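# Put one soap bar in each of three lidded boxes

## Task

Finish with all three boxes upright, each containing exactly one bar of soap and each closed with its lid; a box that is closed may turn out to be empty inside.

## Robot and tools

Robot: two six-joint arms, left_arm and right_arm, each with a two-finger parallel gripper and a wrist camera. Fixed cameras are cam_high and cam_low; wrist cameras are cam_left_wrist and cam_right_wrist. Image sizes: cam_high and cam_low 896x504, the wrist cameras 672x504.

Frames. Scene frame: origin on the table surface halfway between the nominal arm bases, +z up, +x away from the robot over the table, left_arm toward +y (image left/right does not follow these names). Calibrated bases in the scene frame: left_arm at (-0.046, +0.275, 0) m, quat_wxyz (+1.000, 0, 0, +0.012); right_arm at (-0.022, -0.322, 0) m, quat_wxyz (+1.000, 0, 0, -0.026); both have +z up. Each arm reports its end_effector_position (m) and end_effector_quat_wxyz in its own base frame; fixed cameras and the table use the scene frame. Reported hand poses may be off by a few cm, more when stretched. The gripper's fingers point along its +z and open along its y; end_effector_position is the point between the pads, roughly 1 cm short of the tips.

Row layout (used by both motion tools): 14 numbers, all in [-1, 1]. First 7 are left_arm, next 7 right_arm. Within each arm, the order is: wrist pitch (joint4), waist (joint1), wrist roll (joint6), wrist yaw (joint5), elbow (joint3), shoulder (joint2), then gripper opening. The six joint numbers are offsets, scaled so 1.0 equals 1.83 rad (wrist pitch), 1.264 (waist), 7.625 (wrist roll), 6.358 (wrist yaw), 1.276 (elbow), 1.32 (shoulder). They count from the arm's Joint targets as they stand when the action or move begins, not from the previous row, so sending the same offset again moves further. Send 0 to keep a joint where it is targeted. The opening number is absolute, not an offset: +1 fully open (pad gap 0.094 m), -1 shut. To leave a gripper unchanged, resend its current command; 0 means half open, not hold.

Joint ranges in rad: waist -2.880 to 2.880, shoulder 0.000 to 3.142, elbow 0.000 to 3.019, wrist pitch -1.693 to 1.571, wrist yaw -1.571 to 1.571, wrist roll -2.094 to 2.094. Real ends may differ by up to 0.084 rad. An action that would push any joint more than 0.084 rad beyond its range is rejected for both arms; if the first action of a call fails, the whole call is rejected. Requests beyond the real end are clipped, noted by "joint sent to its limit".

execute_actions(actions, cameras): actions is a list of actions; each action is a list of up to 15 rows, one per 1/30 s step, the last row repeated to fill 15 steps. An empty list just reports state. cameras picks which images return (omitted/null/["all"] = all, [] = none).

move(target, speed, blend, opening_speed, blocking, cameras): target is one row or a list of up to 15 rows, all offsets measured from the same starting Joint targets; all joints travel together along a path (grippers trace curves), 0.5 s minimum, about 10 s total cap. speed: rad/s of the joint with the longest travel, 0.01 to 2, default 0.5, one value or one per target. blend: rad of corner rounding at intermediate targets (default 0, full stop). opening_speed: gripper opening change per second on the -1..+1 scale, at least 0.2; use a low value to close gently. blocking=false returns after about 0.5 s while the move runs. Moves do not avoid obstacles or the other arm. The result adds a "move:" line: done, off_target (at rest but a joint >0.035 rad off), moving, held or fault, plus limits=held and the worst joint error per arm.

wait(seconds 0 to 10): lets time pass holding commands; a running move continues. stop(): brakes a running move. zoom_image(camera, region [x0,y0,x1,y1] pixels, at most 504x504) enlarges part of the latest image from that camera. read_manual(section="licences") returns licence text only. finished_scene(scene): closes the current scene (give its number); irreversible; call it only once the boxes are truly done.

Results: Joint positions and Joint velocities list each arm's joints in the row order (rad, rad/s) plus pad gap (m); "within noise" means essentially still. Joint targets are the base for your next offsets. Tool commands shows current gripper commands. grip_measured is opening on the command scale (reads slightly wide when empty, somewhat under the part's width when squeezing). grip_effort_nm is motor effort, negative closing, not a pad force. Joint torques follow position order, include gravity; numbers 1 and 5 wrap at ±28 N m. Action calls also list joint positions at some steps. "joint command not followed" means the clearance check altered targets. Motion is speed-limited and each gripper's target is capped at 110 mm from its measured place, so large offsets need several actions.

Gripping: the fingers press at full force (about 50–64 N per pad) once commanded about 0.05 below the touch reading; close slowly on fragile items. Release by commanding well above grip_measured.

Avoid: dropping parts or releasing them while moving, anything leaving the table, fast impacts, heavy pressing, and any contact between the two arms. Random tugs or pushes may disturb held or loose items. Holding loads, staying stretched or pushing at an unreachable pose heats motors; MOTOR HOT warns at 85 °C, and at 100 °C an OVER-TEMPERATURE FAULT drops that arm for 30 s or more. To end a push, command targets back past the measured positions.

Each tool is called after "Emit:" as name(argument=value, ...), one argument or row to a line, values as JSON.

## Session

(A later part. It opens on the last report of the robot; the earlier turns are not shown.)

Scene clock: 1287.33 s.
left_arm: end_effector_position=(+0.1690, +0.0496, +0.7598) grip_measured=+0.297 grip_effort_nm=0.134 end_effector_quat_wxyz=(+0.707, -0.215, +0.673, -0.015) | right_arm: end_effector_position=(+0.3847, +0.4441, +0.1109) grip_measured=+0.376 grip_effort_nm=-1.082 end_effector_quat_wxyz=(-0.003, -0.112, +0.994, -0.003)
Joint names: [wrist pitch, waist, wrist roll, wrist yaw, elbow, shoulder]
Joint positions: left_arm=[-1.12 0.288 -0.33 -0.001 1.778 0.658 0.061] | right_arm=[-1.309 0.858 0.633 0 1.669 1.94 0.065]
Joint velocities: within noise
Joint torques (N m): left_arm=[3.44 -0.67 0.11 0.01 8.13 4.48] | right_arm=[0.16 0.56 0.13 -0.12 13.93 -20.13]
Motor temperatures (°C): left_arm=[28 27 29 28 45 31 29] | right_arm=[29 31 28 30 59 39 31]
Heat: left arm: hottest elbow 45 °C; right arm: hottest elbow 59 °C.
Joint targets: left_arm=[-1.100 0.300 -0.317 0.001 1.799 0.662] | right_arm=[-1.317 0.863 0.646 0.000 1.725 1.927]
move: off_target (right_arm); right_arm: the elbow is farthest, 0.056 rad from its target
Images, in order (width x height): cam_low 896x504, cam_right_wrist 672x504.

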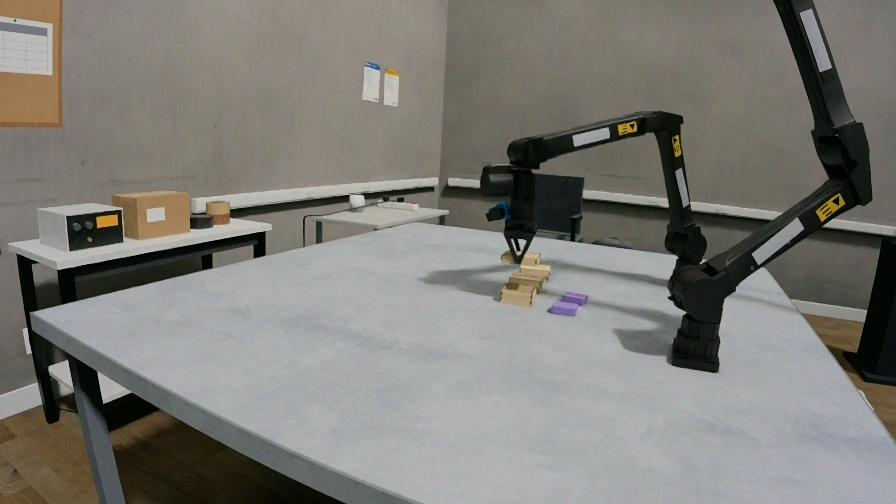

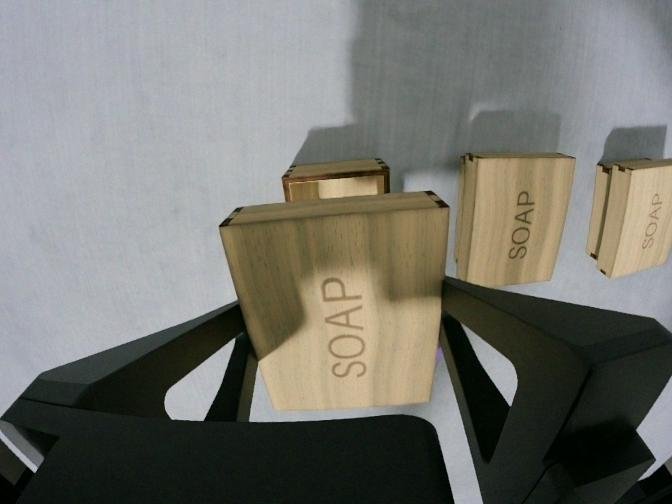

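Emit:
move(
  target=[0,0,0,0,0,0,0.3,0,0.13,0,0,0,0,0.25],
  cameras=["cam_right_wrist","cam_high"],
)

Scene clock: 1296.50 s.
left_arm: end_effector_position=(+0.1690, +0.0496, +0.7598) grip_measured=+0.297 grip_effort_nm=0.134 end_effector_quat_wxyz=(+0.707, -0.215, +0.673, -0.015) | right_arm: end_effector_position=(+0.3026, +0.5035, +0.1109) grip_measured=+0.376 grip_effort_nm=-1.077 end_effector_quat_wxyz=(-0.004, -0.197, +0.980, -0.004)
Joint names: [wrist pitch, waist, wrist roll, wrist yaw, elbow, shoulder]
Joint positions: left_arm=[-1.12 0.288 -0.33 -0.001 1.778 0.658 0.061] | right_arm=[-1.31 1.03 0.633 0 1.669 1.94 0.065]
Joint velocities: within noise
Joint torques (N m): left_arm=[3.45 -0.67 0.11 0.01 8.12 4.48] | right_arm=[0.08 -0.15 0.13 -0.1 14.05 -20.13]
Motor temperatures (°C): left_arm=[28 27 29 28 45 31 29] | right_arm=[29 31 28 30 60 38 31]
Heat: left arm: hottest elbow 45 °C; right arm: hottest elbow 60 °C.
Joint targets: left_arm=[-1.100 0.300 -0.317 0.001 1.799 0.662] | right_arm=[-1.317 1.027 0.646 0.000 1.725 1.927]
move: off_target (right_arm); right_arm: the elbow is farthest, 0.056 rad from its target
Images, in order (width x height): cam_high 896x504, cam_right_wrist 672x504.

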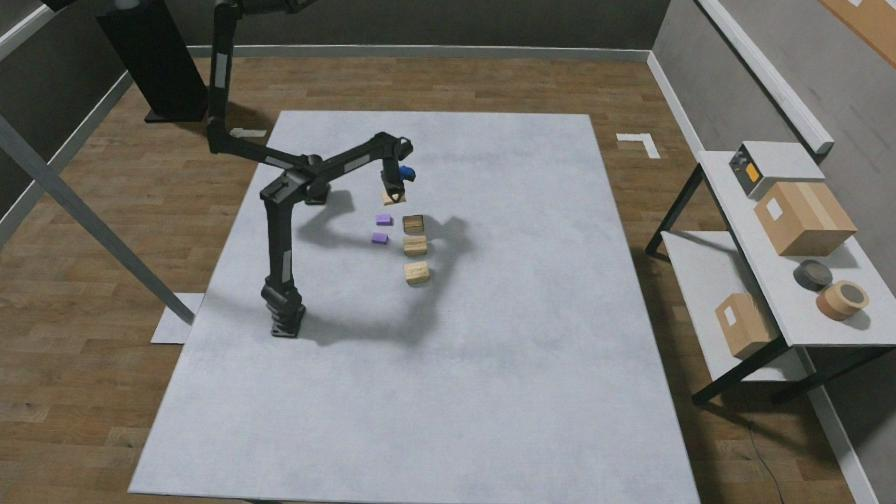

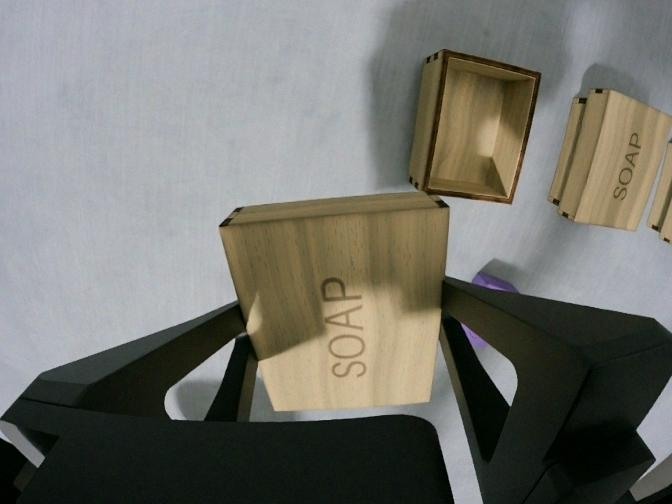

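Emit:
move(
  target=[0,0,0,0,0,0,0.3,0,-0.694,0,0,0,0,0.25],
  speed=0.6,
  cameras=[],
)

Emit:
move(
  target=[-0.0984,-0.650,-0.0416,0,-0.699,0.443,0.2,0,0,0,0,0,0,0.25],
  speed=0.6,
  cameras=["cam_left_wrist"],
)

Scene clock: 1328.03 s.
left_arm: end_effector_position=(+0.1690, +0.0496, +0.7598) grip_measured=+0.297 grip_effort_nm=0.139 end_effector_quat_wxyz=(+0.707, -0.215, +0.673, -0.015) | right_arm: end_effector_position=(+0.5813, +0.0851, +0.1109) grip_measured=+0.375 grip_effort_nm=-1.077 end_effector_quat_wxyz=(-0.005, +0.241, +0.971, -0.002)
Joint names: [wrist pitch, waist, wrist roll, wrist yaw, elbow, shoulder]
Joint positions: left_arm=[-1.12 0.288 -0.33 -0.001 1.778 0.658 0.061] | right_arm=[-1.31 0.146 0.633 0.001 1.669 1.94 0.065]
Joint velocities: within noise
Joint torques (N m): left_arm=[3.44 -0.67 0.11 0.01 8.1 4.48] | right_arm=[0.06 0.44 0.13 -0.14 14.05 -20.13]
Motor temperatures (°C): left_arm=[28 27 29 28 45 31 29] | right_arm=[29 31 28 30 62 38 32]
Heat: left arm: hottest elbow 45 °C; right arm: hottest elbow 62 °C.
Joint targets: left_arm=[-1.100 0.300 -0.317 0.001 1.799 0.662] | right_arm=[-1.317 0.150 0.646 0.000 1.725 1.927]
move: off_target (right_arm); right_arm: the elbow is farthest, 0.056 rad from its target
No camera images: "cameras" was empty.

Scene clock: 1330.33 s.
left_arm: end_effector_position=(+0.2767, -0.1569, +0.1423) grip_measured=+0.203 grip_effort_nm=-0.149 end_effector_quat_wxyz=(-0.011, -0.052, +0.999, +0.007) | right_arm: end_effector_position=(+0.5813, +0.0851, +0.1109) grip_measured=+0.375 grip_effort_nm=-1.077 end_effector_quat_wxyz=(-0.005, +0.241, +0.971, -0.002)
Joint names: [wrist pitch, waist, wrist roll, wrist yaw, elbow, shoulder]
Joint positions: left_arm=[-1.27 -0.515 -0.619 -0.001 0.912 1.24 0.056] | right_arm=[-1.31 0.146 0.633 0.001 1.669 1.94 0.065]
Joint velocities: within noise
Joint torques (N m): left_arm=[0.61 -2.14 -0.23 -0.04 9.11 -9.11] | right_arm=[0.06 0.5 0.13 -0.14 14.04 -20.13]
Motor temperatures (°C): left_arm=[28 27 29 28 45 31 29] | right_arm=[29 31 28 30 62 38 32]
Heat: left arm: hottest elbow 45 °C; right arm: hottest elbow 62 °C.
Joint targets: left_arm=[-1.281 -0.522 -0.634 0.001 0.908 1.247] | right_arm=[-1.317 0.150 0.646 0.000 1.725 1.927]
move: off_target (right_arm); right_arm: the elbow is farthest, 0.056 rad from its target
Images, in order (width x height): cam_left_wrist 672x504.

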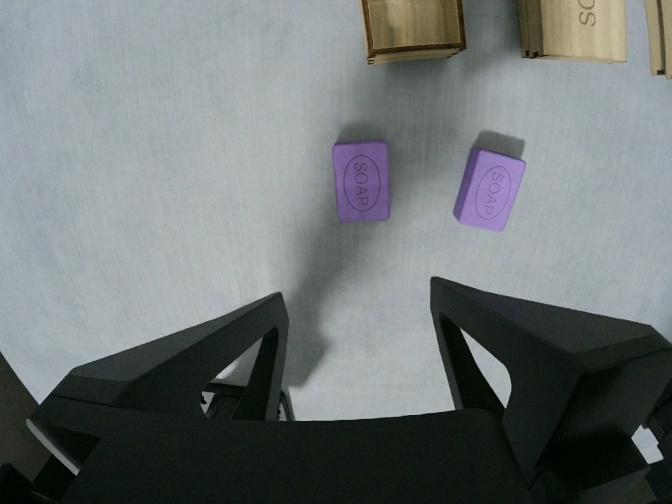

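Emit:
move(
  target=[0.1415,0.0158,0,0,-0.0729,0.0962,0.2,0,0,0,0,0,0,0.25],
  speed=0.4,
  cameras=["cam_left_wrist"],
)

Scene clock: 1347.87 s.
left_arm: end_effector_position=(+0.2937, -0.1663, +0.0753) grip_measured=+0.203 grip_effort_nm=-0.144 end_effector_quat_wxyz=(+0.002, -0.053, +0.999, -0.001) | right_arm: end_effector_position=(+0.5813, +0.0851, +0.1109) grip_measured=+0.375 grip_effort_nm=-1.077 end_effector_quat_wxyz=(-0.005, +0.241, +0.971, -0.002)
Joint names: [wrist pitch, waist, wrist roll, wrist yaw, elbow, shoulder]
Joint positions: left_arm=[-1.034 -0.514 -0.62 -0.001 0.824 1.356 0.057] | right_arm=[-1.31 0.146 0.633 0.001 1.669 1.94 0.065]
Joint velocities: within noise
Joint torques (N m): left_arm=[1.54 -0.67 -0.22 -0.04 7.92 -9.41] | right_arm=[0.06 0.44 0.13 -0.14 14.05 -20.13]
Motor temperatures (°C): left_arm=[27 27 29 28 44 31 29] | right_arm=[29 31 28 30 62 38 32]
Heat: left arm: hottest elbow 44 °C; right arm: hottest elbow 62 °C.
Joint targets: left_arm=[-1.022 -0.502 -0.634 0.001 0.814 1.374] | right_arm=[-1.317 0.150 0.646 0.000 1.725 1.927]
move: off_target (right_arm); right_arm: the elbow is farthest, 0.056 rad from its target
Images, in order (width x height): cam_left_wrist 672x504.

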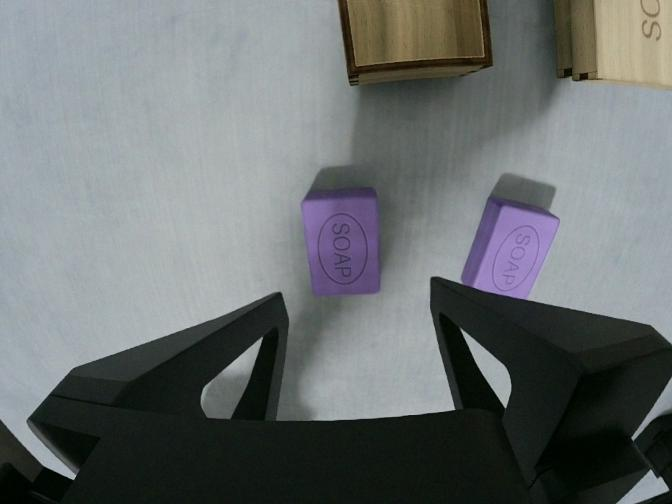

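Emit:
move(
  target=[0.0902,0.0174,0.0068,0,-0.0509,0.0803,0.2,0,0,0,0,0,0,0.25],
  speed=0.2,
  cameras=["cam_left_wrist"],
)

Emit:
move(
  target=[0,0,0,0,0,0,-0.37,0,0,0,0,0,0,0.25],
  opening_speed=0.3,
  cameras=["cam_left_wrist"],
)

Scene clock: 1368.60 s.
left_arm: end_effector_position=(+0.2988, -0.1605, +0.0220) grip_measured=+0.203 grip_effort_nm=-0.149 end_effector_quat_wxyz=(+0.000, -0.052, +0.999, +0.000) | right_arm: end_effector_position=(+0.5813, +0.0851, +0.1109) grip_measured=+0.375 grip_effort_nm=-1.077 end_effector_quat_wxyz=(-0.005, +0.241, +0.971, -0.002)
Joint names: [wrist pitch, waist, wrist roll, wrist yaw, elbow, shoulder]
Joint positions: left_arm=[-0.869 -0.492 -0.597 -0.001 0.758 1.46 0.057] | right_arm=[-1.31 0.146 0.633 0.001 1.669 1.94 0.065]
Joint velocities: within noise
Joint torques (N m): left_arm=[1.62 -0.73 0.11 -0.03 7.01 -9.99] | right_arm=[0.06 0.38 0.13 -0.14 14.05 -20.13]
Motor temperatures (°C): left_arm=[27 27 29 28 44 32 29] | right_arm=[29 31 28 30 63 39 32]
Heat: left arm: hottest elbow 44 °C; right arm: hottest elbow 63 °C.
Joint targets: left_arm=[-0.857 -0.480 -0.582 0.001 0.749 1.480] | right_arm=[-1.317 0.150 0.646 0.000 1.725 1.927]
move: off_target (right_arm); right_arm: the elbow is farthest, 0.056 rad from its target
Images, in order (width x height): cam_left_wrist 672x504.

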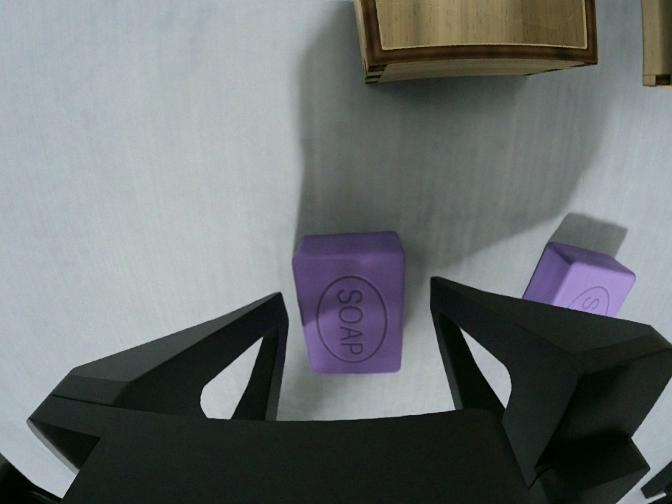

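Scene clock: 1370.70 s.
left_arm: end_effector_position=(+0.2989, -0.1604, +0.0220) grip_measured=-0.206 grip_effort_nm=-1.033 end_effector_quat_wxyz=(+0.000, -0.052, +0.999, +0.000) | right_arm: end_effector_position=(+0.5813, +0.0851, +0.1109) grip_measured=+0.375 grip_effort_nm=-1.077 end_effector_quat_wxyz=(-0.005, +0.241, +0.971, -0.002)
Joint names: [wrist pitch, waist, wrist roll, wrist yaw, elbow, shoulder]
Joint positions: left_arm=[-0.869 -0.492 -0.596 -0.001 0.758 1.46 0.037] | right_arm=[-1.31 0.146 0.633 0.001 1.669 1.94 0.065]
Joint velocities: within noise
Joint torques (N m): left_arm=[1.59 -0.73 0.11 -0.04 7.01 -9.99] | right_arm=[0.06 0.44 0.13 -0.14 14.06 -20.19]
Motor temperatures (°C): left_arm=[27 27 29 28 44 32 29] | right_arm=[29 31 28 30 63 39 32]
Heat: left arm: hottest elbow 44 °C; right arm: hottest elbow 63 °C.
Joint targets: left_arm=[-0.857 -0.480 -0.582 0.001 0.749 1.480] | right_arm=[-1.317 0.150 0.646 0.000 1.725 1.927]
move: off_target (right_arm); right_arm: the elbow is farthest, 0.056 rad from its target
Images, in order (width x height): cam_left_wrist 672x504.

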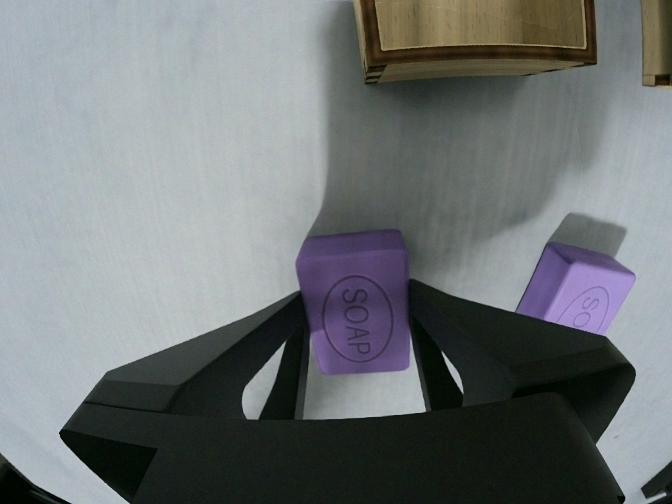

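Emit:
move(
  target=[
    [-0.147,0,0,0,0.1375,-0.1341,-0.37,0,0,0,0,0,0,0.25],
    [-0.1235,0.0491,0.0043,0,0.3472,0.1174,-0.37,0,0,0,0,0,0,0.25],
  ],
  speed=0.25,
  cameras=["cam_left_wrist","cam_low"],
)

Emit:
zoom_image(
  camera="cam_low",
  region=[474, 232, 588, 312],
)

Scene clock: 1422.87 s.
left_arm: end_effector_position=(+0.4057, -0.1858, +0.0857) grip_measured=-0.207 grip_effort_nm=-1.038 end_effector_quat_wxyz=(+0.001, -0.068, +0.998, +0.000) | right_arm: end_effector_position=(+0.5813, +0.0851, +0.1109) grip_measured=+0.375 grip_effort_nm=-1.077 end_effector_quat_wxyz=(-0.005, +0.241, +0.971, -0.002)
Joint names: [wrist pitch, waist, wrist roll, wrist yaw, elbow, shoulder]
Joint positions: left_arm=[-1.094 -0.429 -0.564 -0.001 1.139 1.613 0.037] | right_arm=[-1.31 0.146 0.633 0.001 1.669 1.94 0.065]
Joint velocities: within noise
Joint torques (N m): left_arm=[1.55 -0.73 0.1 -0.03 13.91 -14.33] | right_arm=[0.08 0.44 0.13 -0.14 14.04 -20.13]
Motor temperatures (°C): left_arm=[27 27 29 28 43 32 31] | right_arm=[29 31 28 30 64 39 32]
Heat: left arm: hottest elbow 43 °C; right arm: hottest elbow 64 °C.
Joint targets: left_arm=[-1.083 -0.418 -0.549 0.001 1.192 1.635] | right_arm=[-1.317 0.150 0.646 0.000 1.725 1.927]
move: off_target (left_arm, right_arm); left_arm: the elbow is farthest, 0.053 rad from its target; right_arm: the elbow is farthest, 0.056 rad from its target
Images, in order (width x height): cam_low 896x504, cam_left_wrist 672x504.

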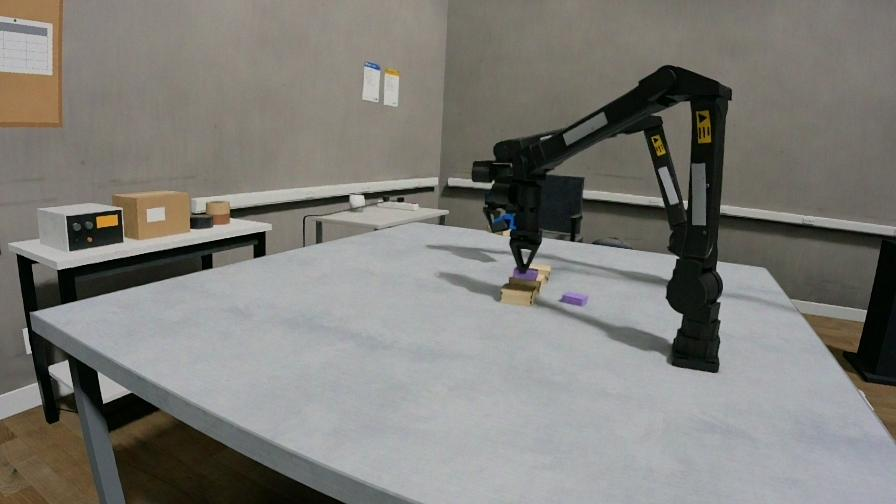

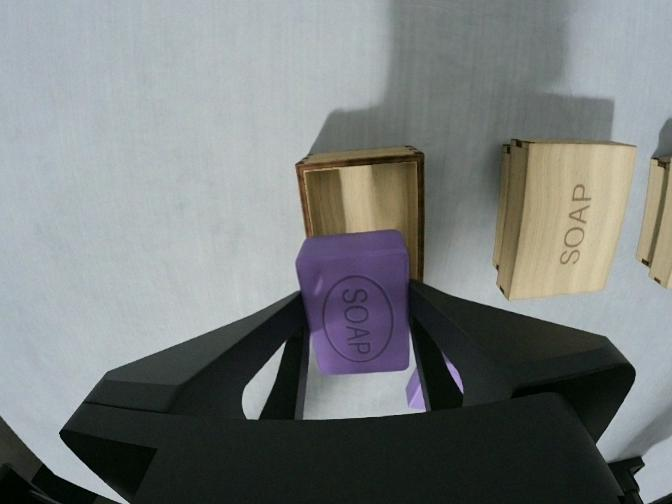

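Scaled by 4.421 from the camera's 896x504 image, which has a finer 1280x720 frame.

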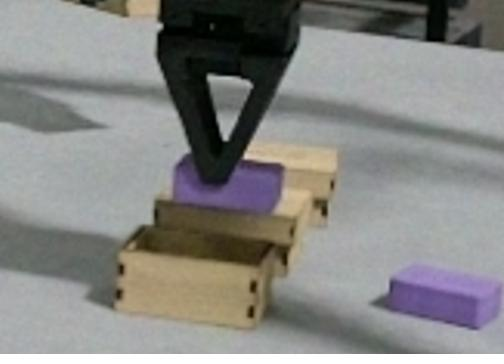

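Emit:
move(
  target=[0.0197,0,0,0,0.0133,0.0405,-0.37,0,0,0,0,0,0,0.25],
  speed=0.2,
  cameras=["cam_left_wrist","cam_low"],
)

Emit:
zoom_image(
  camera="cam_low",
  region=[489, 254, 559, 312],
)

Scene clock: 1449.00 s.
left_arm: end_effector_position=(+0.4178, -0.1913, +0.0689) grip_measured=-0.207 grip_effort_nm=-1.038 end_effector_quat_wxyz=(+0.001, -0.067, +0.998, +0.000) | right_arm: end_effector_position=(+0.5813, +0.0851, +0.1109) grip_measured=+0.375 grip_effort_nm=-1.072 end_effector_quat_wxyz=(-0.005, +0.241, +0.971, -0.002)
Joint names: [wrist pitch, waist, wrist roll, wrist yaw, elbow, shoulder]
Joint positions: left_arm=[-1.06 -0.429 -0.563 -0.001 1.157 1.666 0.037] | right_arm=[-1.31 0.146 0.633 0.001 1.669 1.94 0.065]
Joint velocities: within noise
Joint torques (N m): left_arm=[1.62 -0.79 0.11 -0.03 13.65 -15.03] | right_arm=[0.06 0.5 0.13 -0.14 14.05 -20.19]
Motor temperatures (°C): left_arm=[27 27 29 28 50 33 31] | right_arm=[29 31 28 30 64 39 33]
Heat: left arm: hottest elbow 50 °C; right arm: hottest elbow 64 °C.
Joint targets: left_arm=[-1.047 -0.418 -0.549 0.001 1.209 1.688] | right_arm=[-1.317 0.150 0.646 0.000 1.725 1.927]
move: off_target (left_arm, right_arm); left_arm: the elbow is farthest, 0.052 rad from its target; right_arm: the elbow is farthest, 0.056 rad from its target
Images, in order (width x height): cam_low 896x504, cam_left_wrist 672x504.

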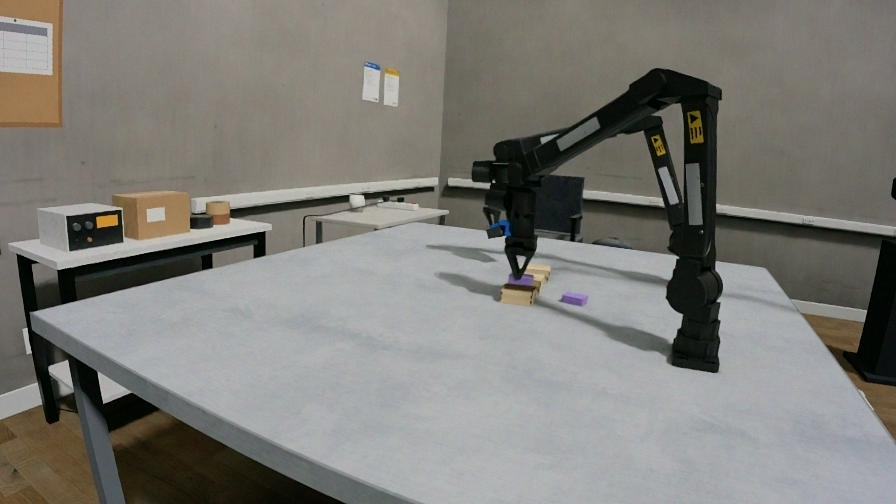

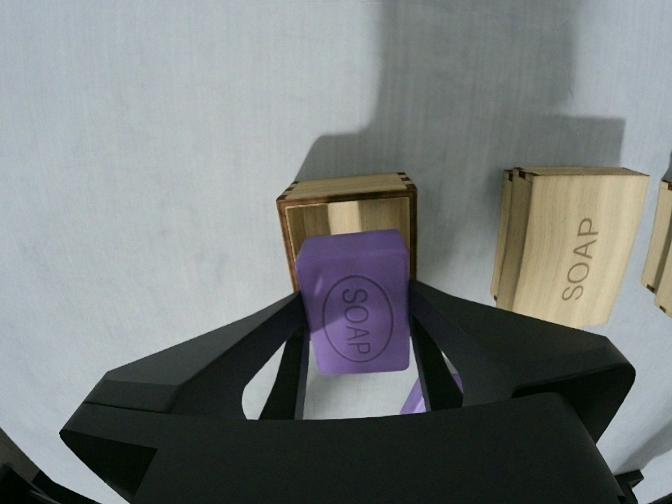

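Scaled by 7.200 from the camera's 896x504 image, which has a finer 1280x720 frame.

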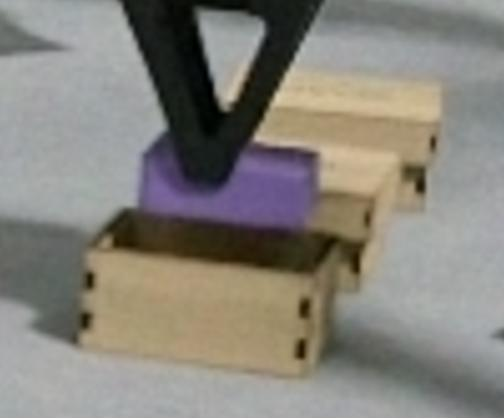

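Emit:
move(
  target=[
    [0,0.002,0,0,-0.0353,0,-0.37,0,0,0,0,0,0,0.25],
    [0.0246,0.002,0,0,-0.0635,0.0227,-0.37,0,0,0,0,0,0,0.25],
  ],
  speed=0.1,
  cameras=["cam_left_wrist","cam_low"],
)

Emit:
zoom_image(
  camera="cam_low",
  region=[489, 254, 559, 312],
)

Scene clock: 1475.80 s.
left_arm: end_effector_position=(+0.4176, -0.1907, +0.0487) grip_measured=-0.207 grip_effort_nm=-1.038 end_effector_quat_wxyz=(-0.002, -0.068, +0.998, +0.001) | right_arm: end_effector_position=(+0.5813, +0.0851, +0.1109) grip_measured=+0.375 grip_effort_nm=-1.077 end_effector_quat_wxyz=(-0.005, +0.241, +0.971, -0.002)
Joint names: [wrist pitch, waist, wrist roll, wrist yaw, elbow, shoulder]
Joint positions: left_arm=[-1.014 -0.428 -0.563 -0.001 1.136 1.697 0.037] | right_arm=[-1.31 0.146 0.633 0.001 1.669 1.94 0.065]
Joint velocities: within noise
Joint torques (N m): left_arm=[1.61 -0.67 0.11 -0.03 7.94 -14.97] | right_arm=[0.06 0.44 0.13 -0.14 14.05 -20.19]
Motor temperatures (°C): left_arm=[27 27 29 28 48 33 32] | right_arm=[29 31 28 30 64 39 33]
Heat: left arm: hottest elbow 48 °C; right arm: hottest elbow 64 °C.
Joint targets: left_arm=[-1.002 -0.416 -0.549 0.001 1.128 1.718] | right_arm=[-1.317 0.150 0.646 0.000 1.725 1.927]
move: off_target (right_arm); right_arm: the elbow is farthest, 0.056 rad from its target
Images, in order (width x height): cam_low 896x504, cam_left_wrist 672x504.

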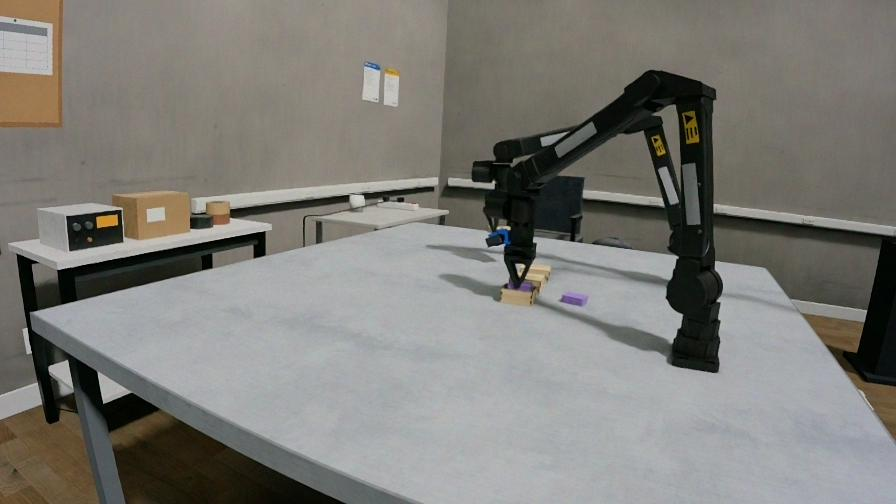

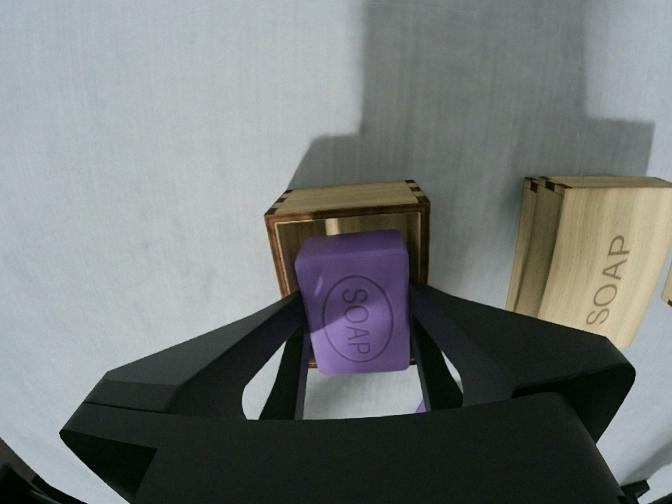

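Scaled by 7.200 from the camera's 896x504 image, which has a finer 1280x720 frame.

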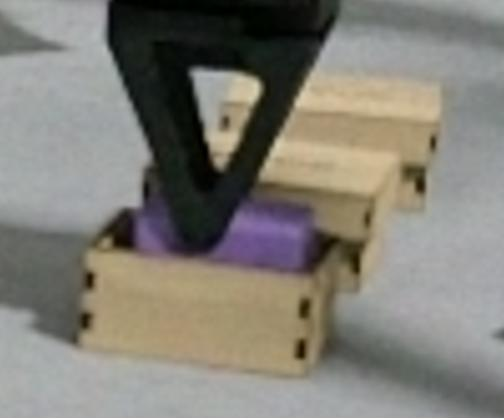

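Emit:
move(
  target=[0.0273,0,0,0,-0.0141,0.025,-0.37,0,0,0,0,0,0,0.25],
  speed=0.1,
  cameras=["cam_left_wrist","cam_low"],
)

Emit:
zoom_image(
  camera="cam_low",
  region=[489, 254, 559, 312],
)

Scene clock: 1485.73 s.
left_arm: end_effector_position=(+0.4189, -0.1909, +0.0293) grip_measured=-0.207 grip_effort_nm=-1.038 end_effector_quat_wxyz=(-0.001, -0.068, +0.998, +0.001) | right_arm: end_effector_position=(+0.5813, +0.0851, +0.1109) grip_measured=+0.375 grip_effort_nm=-1.072 end_effector_quat_wxyz=(-0.005, +0.241, +0.971, -0.002)
Joint names: [wrist pitch, waist, wrist roll, wrist yaw, elbow, shoulder]
Joint positions: left_arm=[-0.965 -0.427 -0.563 -0.001 1.118 1.728 0.037] | right_arm=[-1.31 0.146 0.633 0.001 1.669 1.94 0.065]
Joint velocities: within noise
Joint torques (N m): left_arm=[1.77 -0.79 0.1 -0.03 7.62 -15.33] | right_arm=[0.06 0.44 0.13 -0.14 14.05 -20.07]
Motor temperatures (°C): left_arm=[27 27 29 28 48 33 32] | right_arm=[29 31 28 30 64 39 33]
Heat: left arm: hottest elbow 48 °C; right arm: hottest elbow 64 °C.
Joint targets: left_arm=[-0.952 -0.416 -0.549 0.001 1.110 1.751] | right_arm=[-1.317 0.150 0.646 0.000 1.725 1.927]
move: off_target (right_arm); right_arm: the elbow is farthest, 0.056 rad from its target
Images, in order (width x height): cam_low 896x504, cam_left_wrist 672x504.

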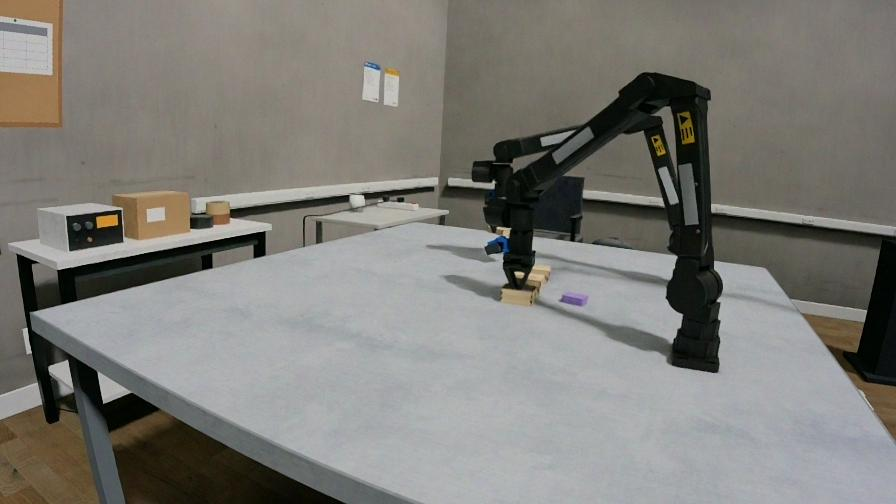

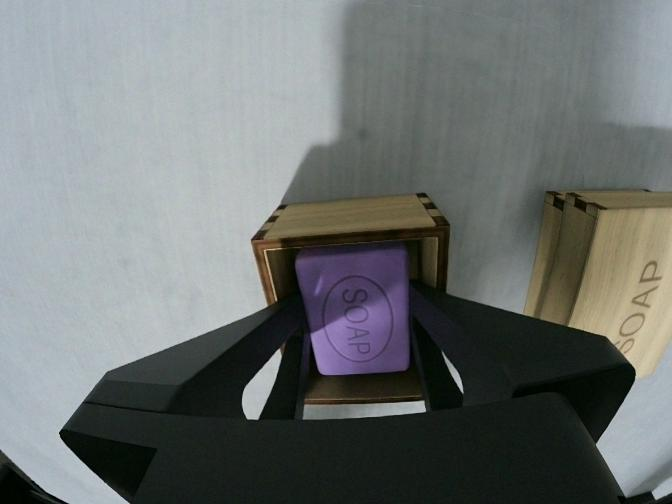

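Scaled by 7.200 from the camera's 896x504 image, which has a finer 1280x720 frame.

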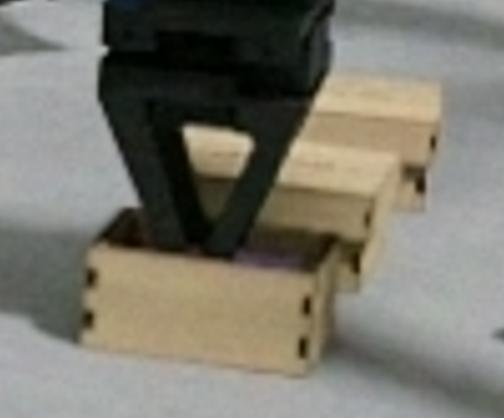

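Emit:
move(
  target=[0,0,0,0,0,0,-0.15,0,0,0,0,0,0,0.25],
  opening_speed=0.3,
  cameras=[],
)

Emit:
move(
  target=[
    [-0.008,0,0,0,0.047,-0.032,-0.15,0,0,0,0,0,0,0.25],
    [-0.111,0,0,0,0.118,-0.1076,-0.15,0,0,0,0,0,0,0.25],
  ],
  speed=0.15,
  cameras=["cam_left_wrist"],
)

Scene clock: 1496.30 s.
left_arm: end_effector_position=(+0.4190, -0.1909, +0.0293) grip_measured=-0.159 grip_effort_nm=0.388 end_effector_quat_wxyz=(-0.001, -0.068, +0.998, +0.001) | right_arm: end_effector_position=(+0.5813, +0.0851, +0.1109) grip_measured=+0.375 grip_effort_nm=-1.077 end_effector_quat_wxyz=(-0.005, +0.241, +0.971, -0.002)
Joint names: [wrist pitch, waist, wrist roll, wrist yaw, elbow, shoulder]
Joint positions: left_arm=[-0.964 -0.427 -0.563 -0.001 1.118 1.728 0.04] | right_arm=[-1.31 0.146 0.633 0.001 1.669 1.94 0.065]
Joint velocities: within noise
Joint torques (N m): left_arm=[1.61 -0.73 0.11 -0.03 7.62 -15.33] | right_arm=[0.05 0.44 0.13 -0.14 14.05 -20.13]
Motor temperatures (°C): left_arm=[27 27 29 28 47 33 32] | right_arm=[29 31 28 30 64 40 33]
Heat: left arm: hottest elbow 47 °C; right arm: hottest elbow 64 °C.
Joint targets: left_arm=[-0.952 -0.416 -0.549 0.001 1.110 1.751] | right_arm=[-1.317 0.150 0.646 0.000 1.725 1.927]
move: off_target (right_arm); right_arm: the elbow is farthest, 0.056 rad from its target
No camera images: "cameras" was empty.

Scene clock: 1498.50 s.
left_arm: end_effector_position=(+0.4205, -0.1916, +0.1028) grip_measured=-0.158 grip_effort_nm=0.403 end_effector_quat_wxyz=(+0.003, -0.068, +0.998, -0.001) | right_arm: end_effector_position=(+0.5813, +0.0851, +0.1109) grip_measured=+0.375 grip_effort_nm=-1.072 end_effector_quat_wxyz=(-0.005, +0.241, +0.971, -0.002)
Joint names: [wrist pitch, waist, wrist roll, wrist yaw, elbow, shoulder]
Joint positions: left_arm=[-1.143 -0.427 -0.563 -0.001 1.209 1.629 0.04] | right_arm=[-1.31 0.146 0.633 0.001 1.669 1.94 0.065]
Joint velocities: within noise
Joint torques (N m): left_arm=[0.66 -0.73 0.1 -0.03 14.08 -18.73] | right_arm=[0.06 0.44 0.13 -0.14 14.04 -20.13]
Motor temperatures (°C): left_arm=[27 27 29 28 47 33 32] | right_arm=[29 31 28 30 64 40 33]
Heat: left arm: hottest elbow 47 °C; right arm: hottest elbow 64 °C.
Joint targets: left_arm=[-1.155 -0.416 -0.549 0.001 1.261 1.609] | right_arm=[-1.317 0.150 0.646 0.000 1.725 1.927]
move: off_target (left_arm, right_arm); left_arm: the elbow is farthest, 0.052 rad from its target; right_arm: the elbow is farthest, 0.056 rad from its target
Images, in order (width x height): cam_left_wrist 672x504.

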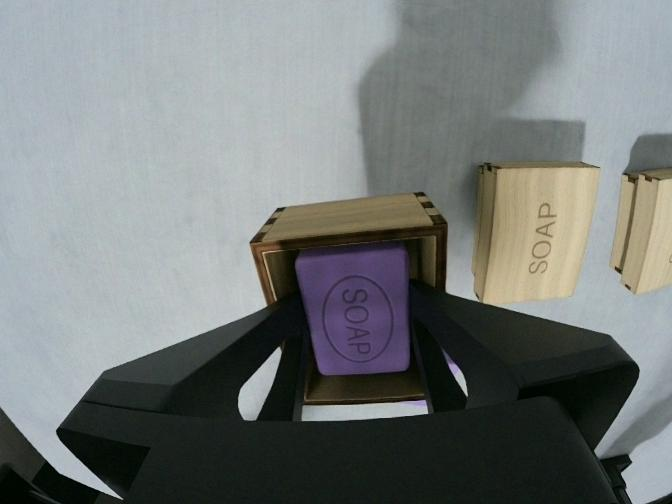

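Emit:
move(
  target=[
    [0,0,0,0,-0.033,0.008,-0.15,0,0,0,0,0,0,0.25],
    [0.111,0,0,0,-0.118,0.1076,-0.15,0,0,0,0,0,0,0.25],
  ],
  speed=0.1,
  cameras=["cam_low","cam_left_wrist"],
)

Emit:
zoom_image(
  camera="cam_low",
  region=[489, 254, 559, 312],
)

Scene clock: 1511.43 s.
left_arm: end_effector_position=(+0.4191, -0.1909, +0.0295) grip_measured=-0.158 grip_effort_nm=0.418 end_effector_quat_wxyz=(-0.001, -0.068, +0.998, +0.001) | right_arm: end_effector_position=(+0.5813, +0.0851, +0.1109) grip_measured=+0.375 grip_effort_nm=-1.082 end_effector_quat_wxyz=(-0.005, +0.241, +0.971, -0.002)
Joint names: [wrist pitch, waist, wrist roll, wrist yaw, elbow, shoulder]
Joint positions: left_arm=[-0.965 -0.427 -0.562 -0.001 1.118 1.728 0.04] | right_arm=[-1.31 0.146 0.633 0.001 1.669 1.94 0.065]
Joint velocities: within noise
Joint torques (N m): left_arm=[1.62 -0.67 0.1 -0.03 7.61 -15.33] | right_arm=[0.06 0.38 0.13 -0.14 14.04 -20.13]
Motor temperatures (°C): left_arm=[27 27 29 28 47 33 31] | right_arm=[29 31 28 30 64 40 33]
Heat: left arm: hottest elbow 47 °C; right arm: hottest elbow 64 °C.
Joint targets: left_arm=[-0.952 -0.416 -0.549 0.001 1.110 1.751] | right_arm=[-1.317 0.150 0.646 0.000 1.725 1.927]
move: off_target (right_arm); right_arm: the elbow is farthest, 0.056 rad from its target
Images, in order (width x height): cam_low 896x504, cam_left_wrist 672x504.

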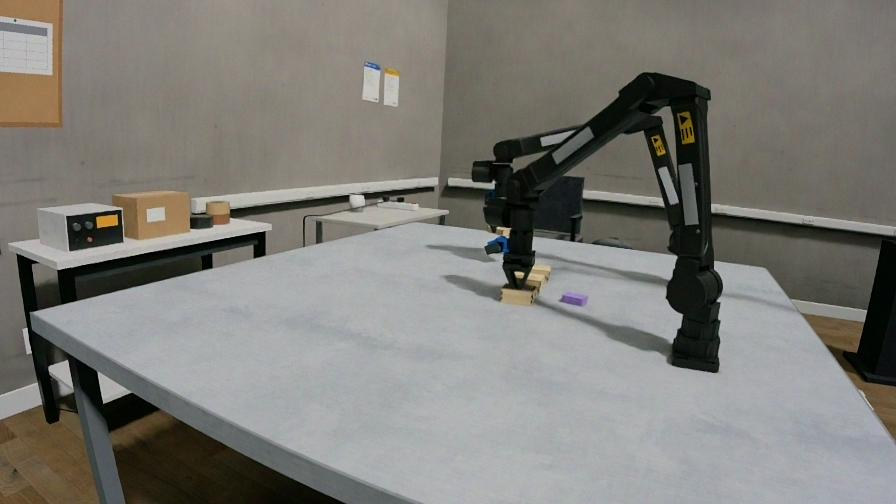

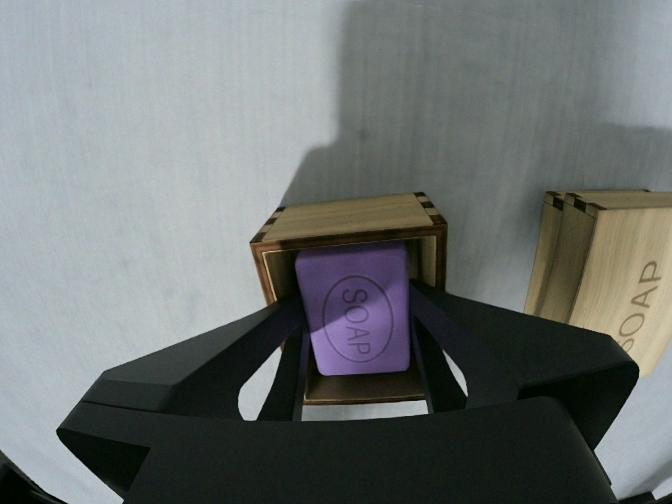

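Scaled by 7.200 from the camera's 896x504 image, which has a finer 1280x720 frame.

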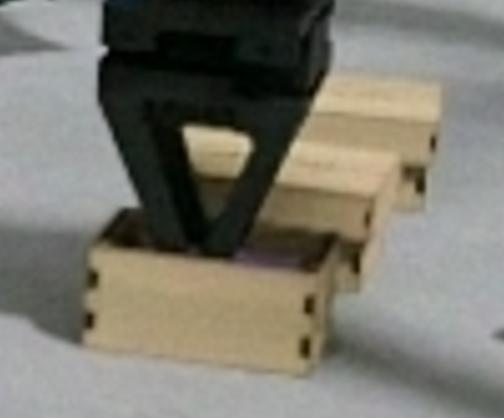

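Emit:
move(
  target=[0,0,0,0,0,0,-0.168,0,0,0,0,0,0,0.25],
  opening_speed=0.3,
  cameras=[],
)

Emit:
move(
  target=[
    [-0.008,0,0,0,0.047,-0.032,-0.168,0,0,0,0,0,0,0.25],
    [-0.030,0,0,0,0.062,-0.049,-0.168,0,0,0,0,0,0,0.25],
  ],
  speed=0.1,
  cameras=["cam_left_wrist"],
)

Scene clock: 1520.83 s.
left_arm: end_effector_position=(+0.4191, -0.1909, +0.0295) grip_measured=-0.166 grip_effort_nm=-0.125 end_effector_quat_wxyz=(-0.001, -0.068, +0.998, +0.001) | right_arm: end_effector_position=(+0.5813, +0.0851, +0.1109) grip_measured=+0.375 grip_effort_nm=-1.072 end_effector_quat_wxyz=(-0.005, +0.241, +0.971, -0.002)
Joint names: [wrist pitch, waist, wrist roll, wrist yaw, elbow, shoulder]
Joint positions: left_arm=[-0.965 -0.427 -0.562 -0.001 1.118 1.728 0.039] | right_arm=[-1.31 0.146 0.633 0.001 1.669 1.94 0.065]
Joint velocities: within noise
Joint torques (N m): left_arm=[1.61 -0.73 0.1 -0.03 7.61 -15.38] | right_arm=[0.06 0.44 0.13 -0.14 14.04 -20.19]
Motor temperatures (°C): left_arm=[27 27 29 28 47 33 31] | right_arm=[29 31 28 30 65 40 33]
Heat: left arm: hottest elbow 47 °C; right arm: hottest elbow 65 °C.
Joint targets: left_arm=[-0.952 -0.416 -0.549 0.001 1.110 1.751] | right_arm=[-1.317 0.150 0.646 0.000 1.725 1.927]
move: off_target (right_arm); right_arm: the elbow is farthest, 0.056 rad from its target
No camera images: "cameras" was empty.

Scene clock: 1522.33 s.
left_arm: end_effector_position=(+0.4233, -0.1929, +0.0456) grip_measured=-0.166 grip_effort_nm=-0.125 end_effector_quat_wxyz=(+0.004, -0.068, +0.998, -0.002) | right_arm: end_effector_position=(+0.5813, +0.0851, +0.1109) grip_measured=+0.375 grip_effort_nm=-1.077 end_effector_quat_wxyz=(-0.005, +0.241, +0.971, -0.002)
Joint names: [wrist pitch, waist, wrist roll, wrist yaw, elbow, shoulder]
Joint positions: left_arm=[-0.995 -0.427 -0.562 -0.001 1.141 1.707 0.039] | right_arm=[-1.31 0.146 0.633 0.001 1.669 1.94 0.065]
Joint velocities: within noise
Joint torques (N m): left_arm=[0.79 -0.79 0.1 -0.03 13.09 -19.31] | right_arm=[0.06 0.44 0.13 -0.14 14.05 -20.13]
Motor temperatures (°C): left_arm=[27 27 29 28 47 33 31] | right_arm=[29 31 28 30 65 40 33]
Heat: left arm: hottest elbow 47 °C; right arm: hottest elbow 65 °C.
Joint targets: left_arm=[-1.006 -0.416 -0.549 0.001 1.190 1.686] | right_arm=[-1.317 0.150 0.646 0.000 1.725 1.927]
move: off_target (left_arm, right_arm); left_arm: the elbow is farthest, 0.048 rad from its target; right_arm: the elbow is farthest, 0.056 rad from its target
Images, in order (width x height): cam_left_wrist 672x504.

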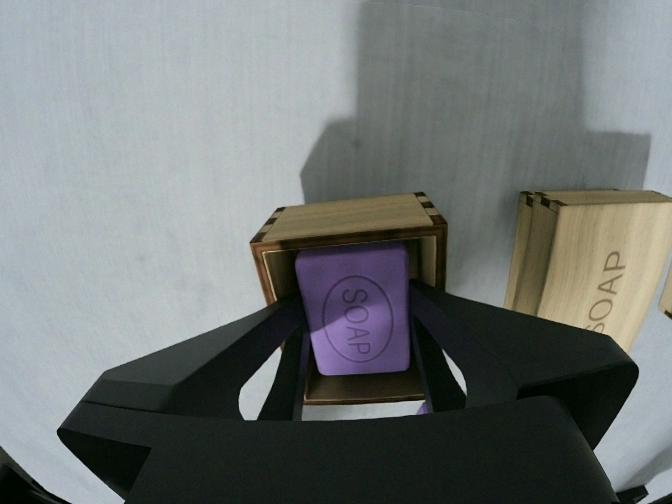

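Emit:
move(
  target=[
    [0,0,0,0,-0.033,0.008,-0.168,0,0,0,0,0,0,0.25],
    [0.030,0,0,0,-0.062,0.049,-0.168,0,0,0,0,0,0,0.25],
  ],
  speed=0.1,
  cameras=[],
)

Emit:
move(
  target=[0,0,0,0,0,0,-0.37,0,0,0,0,0,0,0.25],
  opening_speed=0.3,
  cameras=["cam_left_wrist"],
)

Emit:
move(
  target=[-0.0205,0,0,0,0.0537,-0.041,-0.37,0,0,0,0,0,0,0.25],
  speed=0.1,
  cameras=["cam_left_wrist"],
)

Scene clock: 1552.17 s.
left_arm: end_effector_position=(+0.4192, -0.1910, +0.0293) grip_measured=-0.166 grip_effort_nm=-0.125 end_effector_quat_wxyz=(-0.001, -0.067, +0.998, +0.001) | right_arm: end_effector_position=(+0.5813, +0.0851, +0.1109) grip_measured=+0.375 grip_effort_nm=-1.077 end_effector_quat_wxyz=(-0.005, +0.241, +0.971, -0.002)
Joint names: [wrist pitch, waist, wrist roll, wrist yaw, elbow, shoulder]
Joint positions: left_arm=[-0.964 -0.427 -0.561 -0.001 1.118 1.728 0.039] | right_arm=[-1.31 0.146 0.633 0.001 1.669 1.94 0.065]
Joint velocities: within noise
Joint torques (N m): left_arm=[1.59 -0.73 0.08 -0.03 7.61 -15.33] | right_arm=[0.06 0.5 0.13 -0.14 14.05 -20.07]
Motor temperatures (°C): left_arm=[27 27 29 28 50 36 30] | right_arm=[29 31 28 30 65 40 33]
Heat: left arm: hottest elbow 50 °C; right arm: hottest elbow 65 °C.
Joint targets: left_arm=[-0.952 -0.416 -0.549 0.001 1.111 1.751] | right_arm=[-1.317 0.150 0.646 0.000 1.725 1.927]
move: off_target (right_arm); right_arm: the elbow is farthest, 0.056 rad from its target
No camera images: "cameras" was empty.

Scene clock: 1553.07 s.
left_arm: end_effector_position=(+0.4192, -0.1910, +0.0293) grip_measured=-0.206 grip_effort_nm=-1.038 end_effector_quat_wxyz=(-0.001, -0.067, +0.998, +0.001) | right_arm: end_effector_position=(+0.5813, +0.0851, +0.1109) grip_measured=+0.375 grip_effort_nm=-1.077 end_effector_quat_wxyz=(-0.005, +0.241, +0.971, -0.002)
Joint names: [wrist pitch, waist, wrist roll, wrist yaw, elbow, shoulder]
Joint positions: left_arm=[-0.964 -0.427 -0.561 -0.001 1.118 1.728 0.037] | right_arm=[-1.31 0.146 0.633 0.001 1.669 1.94 0.065]
Joint velocities: within noise
Joint torques (N m): left_arm=[1.59 -0.73 0.08 -0.04 7.6 -15.38] | right_arm=[0.06 0.44 0.13 -0.14 14.05 -20.13]
Motor temperatures (°C): left_arm=[27 27 29 28 50 36 30] | right_arm=[29 31 28 30 65 40 33]
Heat: left arm: hottest elbow 50 °C; right arm: hottest elbow 65 °C.
Joint targets: left_arm=[-0.952 -0.416 -0.549 0.001 1.111 1.751] | right_arm=[-1.317 0.150 0.646 0.000 1.725 1.927]
move: off_target (right_arm); right_arm: the elbow is farthest, 0.056 rad from its target
Images, in order (width x height): cam_left_wrist 672x504.

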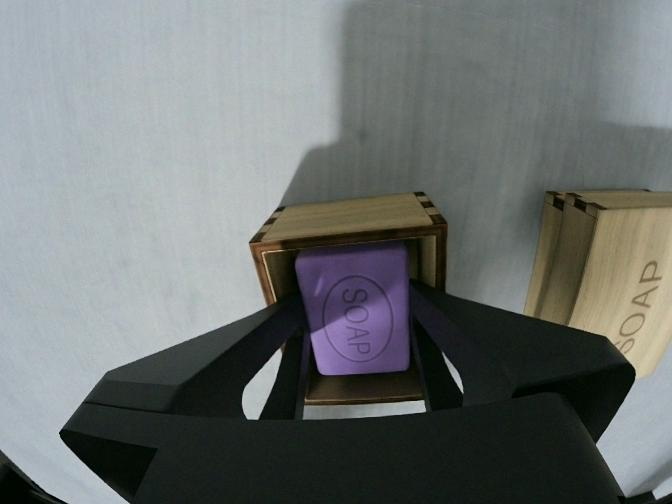

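Scene clock: 1554.33 s.
left_arm: end_effector_position=(+0.4226, -0.1925, +0.0384) grip_measured=-0.207 grip_effort_nm=-1.033 end_effector_quat_wxyz=(+0.004, -0.067, +0.998, -0.002) | right_arm: end_effector_position=(+0.5813, +0.0851, +0.1109) grip_measured=+0.375 grip_effort_nm=-1.077 end_effector_quat_wxyz=(-0.005, +0.241, +0.971, -0.002)
Joint names: [wrist pitch, waist, wrist roll, wrist yaw, elbow, shoulder]
Joint positions: left_arm=[-0.978 -0.427 -0.561 -0.001 1.131 1.717 0.037] | right_arm=[-1.31 0.146 0.633 0.001 1.669 1.94 0.065]
Joint velocities: within noise
Joint torques (N m): left_arm=[0.68 -0.73 0.08 -0.03 12.86 -19.25] | right_arm=[0.05 0.44 0.13 -0.14 14.04 -20.19]
Motor temperatures (°C): left_arm=[27 27 29 28 50 36 31] | right_arm=[29 31 28 30 65 40 33]
Heat: left arm: hottest elbow 50 °C; right arm: hottest elbow 65 °C.
Joint targets: left_arm=[-0.989 -0.416 -0.549 0.001 1.179 1.697] | right_arm=[-1.317 0.150 0.646 0.000 1.725 1.927]
move: off_target (left_arm, right_arm); left_arm: the elbow is farthest, 0.048 rad from its target; right_arm: the elbow is farthest, 0.056 rad from its target
Images, in order (width x height): cam_left_wrist 672x504.

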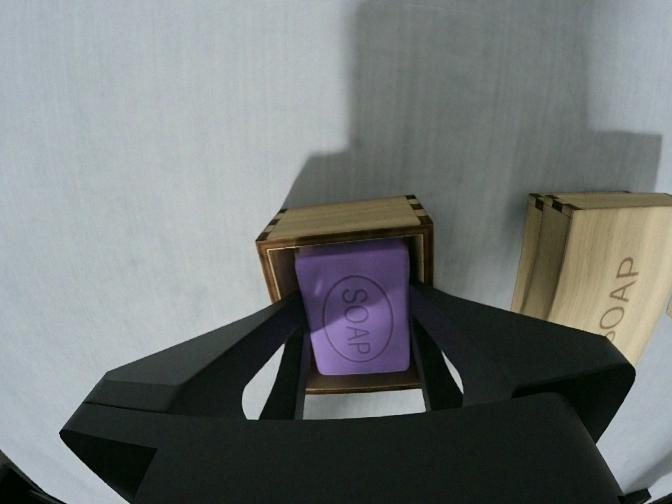

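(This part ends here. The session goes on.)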